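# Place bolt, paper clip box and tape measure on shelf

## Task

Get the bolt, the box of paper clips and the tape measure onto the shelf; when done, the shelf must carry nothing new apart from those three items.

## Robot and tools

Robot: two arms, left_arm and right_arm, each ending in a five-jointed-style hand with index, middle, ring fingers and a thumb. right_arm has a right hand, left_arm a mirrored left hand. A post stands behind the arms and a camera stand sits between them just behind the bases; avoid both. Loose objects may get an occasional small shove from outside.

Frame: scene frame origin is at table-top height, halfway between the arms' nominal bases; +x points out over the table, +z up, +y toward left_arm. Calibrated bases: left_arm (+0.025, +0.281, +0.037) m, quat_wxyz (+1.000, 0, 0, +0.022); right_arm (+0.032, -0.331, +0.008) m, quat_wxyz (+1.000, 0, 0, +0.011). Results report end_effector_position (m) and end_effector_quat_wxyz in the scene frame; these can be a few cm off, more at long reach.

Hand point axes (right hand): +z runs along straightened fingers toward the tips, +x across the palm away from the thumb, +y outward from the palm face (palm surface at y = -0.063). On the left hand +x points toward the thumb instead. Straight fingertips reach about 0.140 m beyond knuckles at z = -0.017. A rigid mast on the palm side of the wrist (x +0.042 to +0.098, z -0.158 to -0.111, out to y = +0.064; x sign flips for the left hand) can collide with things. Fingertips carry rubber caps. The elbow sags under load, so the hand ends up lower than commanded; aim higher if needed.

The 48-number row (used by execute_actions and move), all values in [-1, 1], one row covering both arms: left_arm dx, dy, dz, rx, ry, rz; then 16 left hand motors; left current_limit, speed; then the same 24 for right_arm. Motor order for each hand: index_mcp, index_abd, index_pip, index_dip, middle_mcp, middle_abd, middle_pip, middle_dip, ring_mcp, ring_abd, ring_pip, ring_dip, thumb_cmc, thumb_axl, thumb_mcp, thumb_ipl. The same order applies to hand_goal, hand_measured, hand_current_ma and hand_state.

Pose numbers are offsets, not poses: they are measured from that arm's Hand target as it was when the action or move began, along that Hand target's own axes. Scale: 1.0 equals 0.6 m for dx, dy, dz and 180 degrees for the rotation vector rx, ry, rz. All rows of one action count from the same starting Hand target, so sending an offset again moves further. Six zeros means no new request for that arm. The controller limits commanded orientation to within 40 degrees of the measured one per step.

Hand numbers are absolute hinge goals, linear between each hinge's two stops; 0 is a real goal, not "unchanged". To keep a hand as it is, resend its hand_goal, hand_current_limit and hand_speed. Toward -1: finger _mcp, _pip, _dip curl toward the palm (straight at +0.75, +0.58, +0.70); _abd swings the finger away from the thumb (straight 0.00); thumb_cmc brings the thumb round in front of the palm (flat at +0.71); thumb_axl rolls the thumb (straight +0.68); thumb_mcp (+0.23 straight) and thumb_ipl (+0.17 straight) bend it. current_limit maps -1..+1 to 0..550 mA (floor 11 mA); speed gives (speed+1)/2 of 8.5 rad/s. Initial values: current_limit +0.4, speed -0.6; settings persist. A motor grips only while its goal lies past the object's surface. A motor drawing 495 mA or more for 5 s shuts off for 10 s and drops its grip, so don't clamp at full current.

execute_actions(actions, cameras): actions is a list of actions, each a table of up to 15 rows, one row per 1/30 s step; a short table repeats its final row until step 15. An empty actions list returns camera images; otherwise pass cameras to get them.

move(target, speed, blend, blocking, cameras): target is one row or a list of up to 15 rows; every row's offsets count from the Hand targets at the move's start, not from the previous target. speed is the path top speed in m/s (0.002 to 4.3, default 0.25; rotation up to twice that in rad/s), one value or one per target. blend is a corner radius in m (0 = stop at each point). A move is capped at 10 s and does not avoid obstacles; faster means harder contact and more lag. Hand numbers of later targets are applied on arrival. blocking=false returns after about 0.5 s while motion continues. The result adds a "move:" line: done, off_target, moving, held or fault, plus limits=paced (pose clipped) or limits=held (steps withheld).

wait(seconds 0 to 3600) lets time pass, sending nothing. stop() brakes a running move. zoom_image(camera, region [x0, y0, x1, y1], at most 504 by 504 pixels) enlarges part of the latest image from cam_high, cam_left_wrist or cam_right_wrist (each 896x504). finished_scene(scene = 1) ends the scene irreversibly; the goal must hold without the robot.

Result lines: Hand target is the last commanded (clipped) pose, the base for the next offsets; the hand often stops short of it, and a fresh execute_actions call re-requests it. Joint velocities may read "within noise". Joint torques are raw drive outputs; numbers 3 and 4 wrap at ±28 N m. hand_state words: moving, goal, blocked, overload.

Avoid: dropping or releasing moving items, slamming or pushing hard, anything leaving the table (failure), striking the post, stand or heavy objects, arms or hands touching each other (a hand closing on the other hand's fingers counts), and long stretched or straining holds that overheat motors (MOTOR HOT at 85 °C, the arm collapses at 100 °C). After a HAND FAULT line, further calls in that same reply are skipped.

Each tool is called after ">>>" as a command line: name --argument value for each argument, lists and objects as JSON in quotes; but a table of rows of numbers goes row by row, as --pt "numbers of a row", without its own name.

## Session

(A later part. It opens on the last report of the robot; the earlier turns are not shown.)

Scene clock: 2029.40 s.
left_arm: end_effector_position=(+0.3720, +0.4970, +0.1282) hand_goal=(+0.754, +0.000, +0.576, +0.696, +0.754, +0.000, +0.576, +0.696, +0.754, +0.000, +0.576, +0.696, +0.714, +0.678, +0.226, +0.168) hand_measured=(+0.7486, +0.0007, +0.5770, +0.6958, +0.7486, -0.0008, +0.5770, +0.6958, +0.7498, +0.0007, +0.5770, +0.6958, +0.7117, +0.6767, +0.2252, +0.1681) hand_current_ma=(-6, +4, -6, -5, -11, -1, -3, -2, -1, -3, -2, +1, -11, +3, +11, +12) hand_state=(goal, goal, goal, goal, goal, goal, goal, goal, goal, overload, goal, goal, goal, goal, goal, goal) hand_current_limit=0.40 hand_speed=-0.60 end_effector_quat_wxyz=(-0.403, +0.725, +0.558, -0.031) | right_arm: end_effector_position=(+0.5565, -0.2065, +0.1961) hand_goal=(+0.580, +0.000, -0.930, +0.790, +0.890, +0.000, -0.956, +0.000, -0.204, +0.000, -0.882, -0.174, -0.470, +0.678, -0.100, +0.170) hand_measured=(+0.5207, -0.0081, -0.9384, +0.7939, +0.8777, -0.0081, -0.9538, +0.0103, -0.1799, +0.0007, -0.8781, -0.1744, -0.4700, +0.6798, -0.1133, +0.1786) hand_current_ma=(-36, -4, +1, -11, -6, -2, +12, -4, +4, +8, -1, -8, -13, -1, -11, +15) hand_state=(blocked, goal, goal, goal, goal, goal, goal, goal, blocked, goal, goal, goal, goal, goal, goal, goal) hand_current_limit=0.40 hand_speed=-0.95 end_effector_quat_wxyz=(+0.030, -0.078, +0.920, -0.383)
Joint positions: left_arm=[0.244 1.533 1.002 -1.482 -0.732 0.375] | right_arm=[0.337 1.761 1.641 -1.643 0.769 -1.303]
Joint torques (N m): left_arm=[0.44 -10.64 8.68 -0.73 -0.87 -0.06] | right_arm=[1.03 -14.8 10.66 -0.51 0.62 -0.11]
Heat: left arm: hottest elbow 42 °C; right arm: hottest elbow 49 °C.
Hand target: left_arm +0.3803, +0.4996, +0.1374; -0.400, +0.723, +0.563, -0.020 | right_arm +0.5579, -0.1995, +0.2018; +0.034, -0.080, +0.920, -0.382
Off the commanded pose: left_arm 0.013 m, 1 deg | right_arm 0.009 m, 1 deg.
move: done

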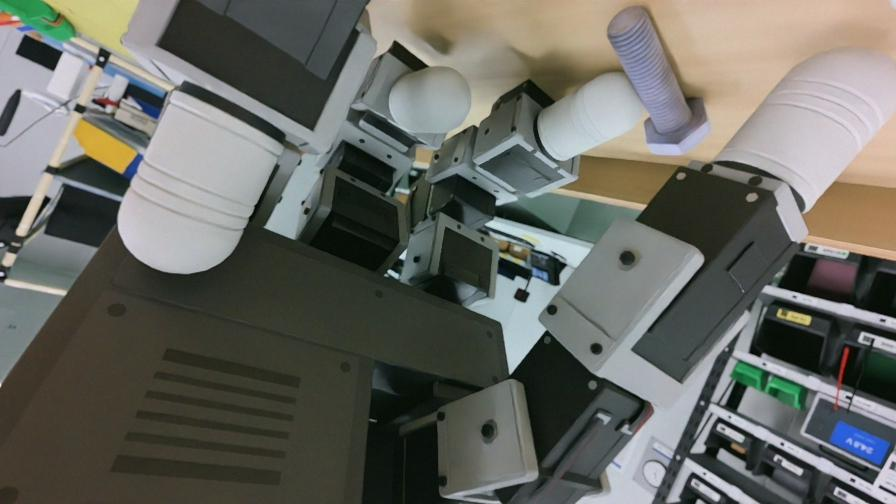

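>>> move --pt "0 0 0 0 0 0 0.754 0 0.576 0.696 0.754 0 0.576 0.696 0.754 0 0.576 0.696 0.714 0.678 0.226 0.168 0.4 -0.6 0 -0.0082 -0.0082 0 0 0 0.58 0 -0.93 0.79 0.89 0 -0.956 0.0 -0.205 0 -0.883 -0.174 -0.471 0.678 -0.10 0.17 0.4 -0.95" --speed 0.015 --cameras '["cam_right_wrist"]'

>>> zoom_image --camera "cam_right_wrist" --region '[400, 0, 800, 250]'

Scene clock: 2035.43 s.
left_arm: end_effector_position=(+0.3720, +0.4970, +0.1282) hand_goal=(+0.754, +0.000, +0.576, +0.696, +0.754, +0.000, +0.576, +0.696, +0.754, +0.000, +0.576, +0.696, +0.714, +0.678, +0.226, +0.168) hand_measured=(+0.7486, -0.0008, +0.5757, +0.6958, +0.7486, +0.0007, +0.5770, +0.6958, +0.7498, +0.0007, +0.5757, +0.6958, +0.7104, +0.6777, +0.2252, +0.1672) hand_current_ma=(-14, +10, -6, -2, +4, -1, +3, +2, -4, +0, +9, -3, -8, +1, +17, +8) hand_state=(goal, goal, goal, goal, goal, goal, goal, goal, goal, overload, goal, goal, goal, goal, goal, goal) hand_current_limit=0.40 hand_speed=-0.60 end_effector_quat_wxyz=(-0.403, +0.725, +0.558, -0.031) | right_arm: end_effector_position=(+0.5531, -0.2073, +0.1962) hand_goal=(+0.580, +0.000, -0.930, +0.790, +0.890, +0.000, -0.956, +0.000, -0.204, +0.000, -0.882, -0.174, -0.470, +0.678, -0.100, +0.170) hand_measured=(+0.5219, -0.0081, -0.9397, +0.7926, +0.8777, -0.0008, -0.9538, +0.0103, -0.1799, -0.0008, -0.8781, -0.1744, -0.4700, +0.6798, -0.1133, +0.1786) hand_current_ma=(-37, +4, -1, -7, -12, +2, +9, +8, +7, +1, +2, -1, +2, +6, -11, +4) hand_state=(blocked, goal, goal, goal, goal, goal, goal, goal, blocked, goal, goal, goal, goal, goal, goal, goal) hand_current_limit=0.40 hand_speed=-0.95 end_effector_quat_wxyz=(+0.024, -0.080, +0.919, -0.385)
Joint positions: left_arm=[0.244 1.533 1.002 -1.482 -0.732 0.375] | right_arm=[0.338 1.761 1.641 -1.657 0.769 -1.302]
Joint torques (N m): left_arm=[0.38 -10.58 8.68 -0.72 -0.87 -0.06] | right_arm=[0.91 -14.97 11.78 -0.61 0.6 -0.14]
Heat: left arm: hottest elbow 42 °C; right arm: hottest elbow 48 °C.
Hand target: left_arm +0.3803, +0.4996, +0.1374; -0.400, +0.723, +0.563, -0.020 | right_arm +0.5579, -0.1995, +0.2087; +0.034, -0.080, +0.920, -0.382
Off the commanded pose: left_arm 0.013 m, 1 deg | right_arm 0.015 m, 1 deg.
move: off_target (right_arm)

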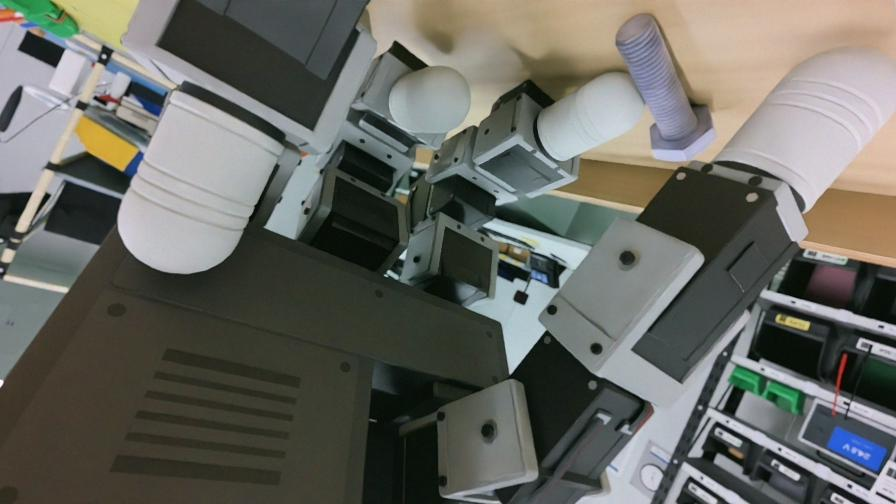

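Scaled by 1.260 from the camera's image (finer frame: 1280x720).

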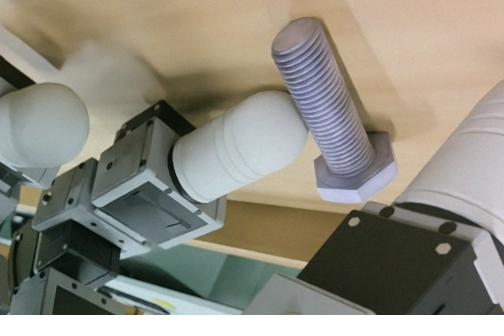

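>>> move --pt "0 0 0 0 0 0 0.754 0 0.576 0.696 0.754 0 0.576 0.696 0.754 0 0.576 0.696 0.714 0.678 0.226 0.168 0.4 -0.6 0 -0.0472 -0.0472 0 0 0 0.58 0 -0.93 0.79 0.89 0 -0.956 0.0 -0.205 0 -0.883 -0.174 -0.471 0.678 -0.10 0.17 0.4 -0.95" --speed 0.05 --cameras '["cam_right_wrist"]'

>>> zoom_image --camera "cam_right_wrist" --region '[400, 0, 800, 250]'

Scene clock: 2042.20 s.
left_arm: end_effector_position=(+0.3720, +0.4970, +0.1282) hand_goal=(+0.754, +0.000, +0.576, +0.696, +0.754, +0.000, +0.576, +0.696, +0.754, +0.000, +0.576, +0.696, +0.714, +0.678, +0.226, +0.168) hand_measured=(+0.7486, +0.0007, +0.5770, +0.6958, +0.7486, -0.0008, +0.5770, +0.6958, +0.7498, -0.0008, +0.5757, +0.6958, +0.7104, +0.6777, +0.2252, +0.1672) hand_current_ma=(-17, +3, -3, -5, -7, +6, +0, +4, -7, -12, -6, -3, -3, -2, +5, +8) hand_state=(goal, goal, goal, goal, goal, goal, goal, goal, goal, overload, goal, goal, goal, goal, goal, goal) hand_current_limit=0.40 hand_speed=-0.60 end_effector_quat_wxyz=(-0.403, +0.725, +0.558, -0.031) | right_arm: end_effector_position=(+0.5495, -0.2072, +0.2206) hand_goal=(+0.580, +0.000, -0.930, +0.790, +0.890, +0.000, -0.956, +0.000, -0.204, +0.000, -0.882, -0.174, -0.470, +0.678, -0.100, +0.170) hand_measured=(+0.5460, -0.0096, -0.9333, +0.7939, +0.8753, -0.0008, -0.9538, +0.0116, -0.1799, -0.0008, -0.8781, -0.1744, -0.4700, +0.6798, -0.1123, +0.1776) hand_current_ma=(-14, +4, +5, -7, -6, +4, +12, -8, +15, +2, +2, +2, -7, -6, -10, +9) hand_state=(blocked, goal, goal, goal, goal, goal, goal, goal, blocked, goal, goal, goal, goal, goal, goal, goal) hand_current_limit=0.40 hand_speed=-0.95 end_effector_quat_wxyz=(+0.029, -0.090, +0.920, -0.381)
Joint positions: left_arm=[0.244 1.533 1.002 -1.482 -0.732 0.375] | right_arm=[0.338 1.735 1.671 -1.688 0.768 -1.334]
Joint torques (N m): left_arm=[0.38 -10.52 8.7 -0.73 -0.88 -0.06] | right_arm=[0.56 -16.32 13.31 -0.29 0.53 -0.32]
Heat: left arm: hottest elbow 42 °C; right arm: hottest elbow 49 °C.
Hand target: left_arm +0.3803, +0.4996, +0.1374; -0.400, +0.723, +0.563, -0.020 | right_arm +0.5579, -0.1995, +0.2488; +0.034, -0.080, +0.920, -0.382
Off the commanded pose: left_arm 0.013 m, 1 deg | right_arm 0.030 m, 1 deg.
joint sent to its limit (right arm) — joint 4 (wrist pitch), lower limit. The joint targets are off in orientation, not in position.
move: off_target (right_arm)

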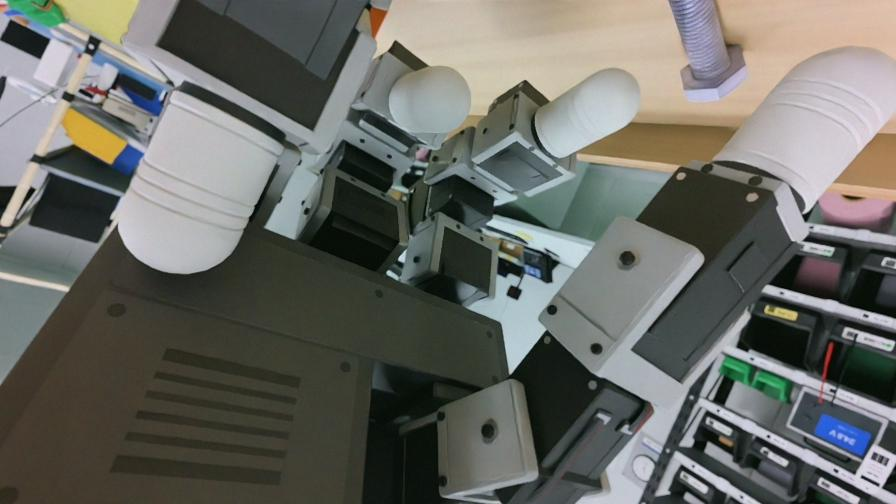

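Scaled by 1.260 from the camera's image (finer frame: 1280x720).

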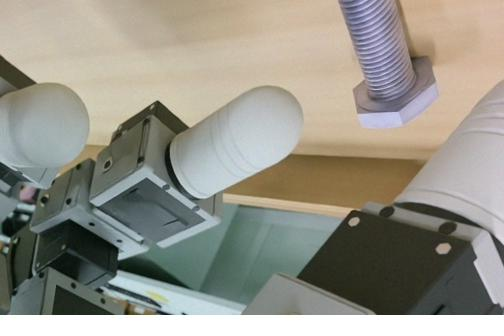

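>>> move --pt "0 0 0 0 0 0 0.754 0 0.576 0.696 0.754 0 0.576 0.696 0.754 0 0.576 0.696 0.714 0.678 0.226 0.168 0.4 -0.6 0 -0.1296 -0.1296 0 0 0 0.58 0 -0.93 0.79 0.89 0 -0.956 0.0 -0.205 0 -0.883 -0.174 -0.471 0.678 -0.10 0.17 0.4 -0.95" --pt "0 0 0 0 0 0 0.754 0 0.576 0.696 0.754 0 0.576 0.696 0.754 0 0.576 0.696 0.714 0.678 0.226 0.168 0.4 -0.6 0.328 -0.0887 -0.171 0 -0.236 -0.236 0.58 0 -0.93 0.79 0.89 0 -0.956 0.0 -0.205 0 -0.883 -0.174 -0.471 0.678 -0.10 0.17 0.4 -0.95" --speed '[0.08,0.15]' --blend 0.02 --cameras '["cam_high"]'

>>> zoom_image --camera "cam_high" --region '[430, 230, 630, 480]'

Scene clock: 2056.67 s.
left_arm: end_effector_position=(+0.3720, +0.4970, +0.1282) hand_goal=(+0.754, +0.000, +0.576, +0.696, +0.754, +0.000, +0.576, +0.696, +0.754, +0.000, +0.576, +0.696, +0.714, +0.678, +0.226, +0.168) hand_measured=(+0.7486, -0.0008, +0.5770, +0.6958, +0.7486, +0.0007, +0.5770, +0.6958, +0.7498, -0.0008, +0.5770, +0.6958, +0.7117, +0.6777, +0.2252, +0.1681) hand_current_ma=(-13, +5, -7, -2, -7, +3, +2, -5, +0, -8, +11, -3, -1, +2, +12, +3) hand_state=(goal, goal, goal, goal, goal, goal, goal, goal, goal, overload, goal, goal, goal, goal, goal, goal) hand_current_limit=0.40 hand_speed=-0.60 end_effector_quat_wxyz=(-0.403, +0.725, +0.558, -0.031) | right_arm: end_effector_position=(+0.3640, -0.1978, +0.3580) hand_goal=(+0.580, +0.000, -0.930, +0.790, +0.890, +0.000, -0.956, +0.000, -0.204, +0.000, -0.882, -0.174, -0.470, +0.678, -0.100, +0.170) hand_measured=(+0.5472, -0.0096, -0.9333, +0.7926, +0.8765, -0.0008, -0.9538, +0.0103, -0.1799, -0.0008, -0.8781, -0.1744, -0.4700, +0.6798, -0.1123, +0.1776) hand_current_ma=(-8, -3, +8, -2, -5, -3, +7, -2, +7, +5, +8, -1, -3, -6, -17, +14) hand_state=(blocked, goal, goal, goal, goal, goal, goal, goal, blocked, goal, goal, goal, goal, goal, goal, goal) hand_current_limit=0.40 hand_speed=-0.95 end_effector_quat_wxyz=(+0.173, -0.409, +0.819, -0.363)
Joint positions: left_arm=[0.244 1.533 1.002 -1.482 -0.732 0.375] | right_arm=[0.527 1.106 1.371 -1.468 0.761 -2.097]
Joint torques (N m): left_arm=[0.38 -10.58 8.7 -0.75 -0.87 -0.06] | right_arm=[0.91 -6.3 9.18 0.68 0.76 -0.31]
Heat: left arm: hottest elbow 42 °C; right arm: hottest elbow 52 °C.
Hand target: left_arm +0.3803, +0.4996, +0.1374; -0.400, +0.723, +0.563, -0.020 | right_arm +0.3576, -0.1990, +0.3586; +0.220, -0.530, +0.756, -0.314
Off the commanded pose: left_arm 0.013 m, 1 deg | right_arm 0.006 m, 17 deg.
joint sent to its limit (right arm) — joint 6 (wrist roll), lower limit. The joint targets are off in orientation, not in position.
move: off_target (right_arm)

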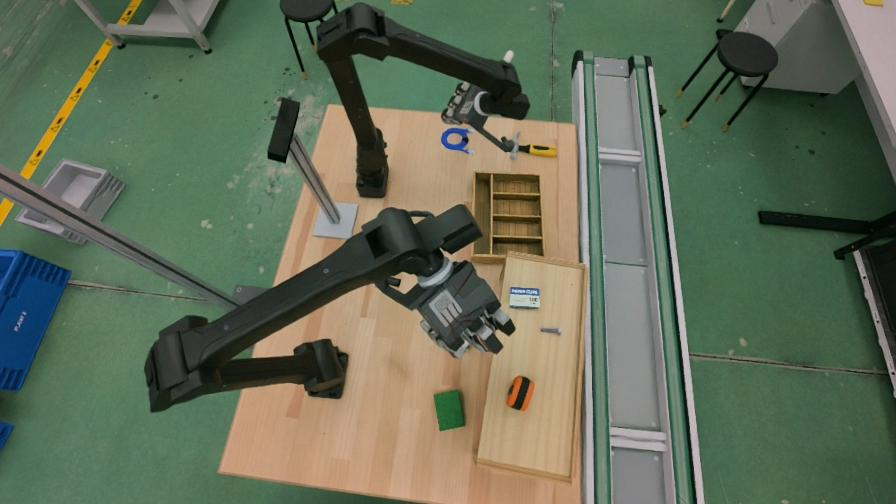

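Scaled by 2.016 from the camera's image (finer frame: 1280x720).

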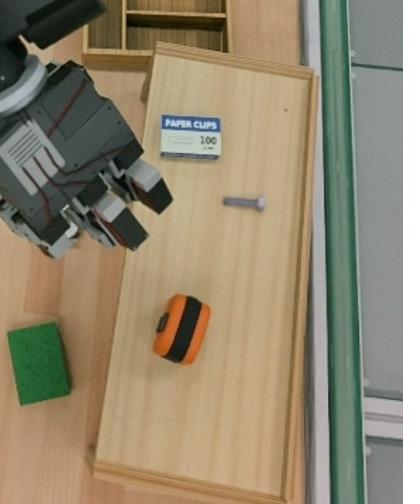

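>>> finished_scene

The scene is finished: the task was done.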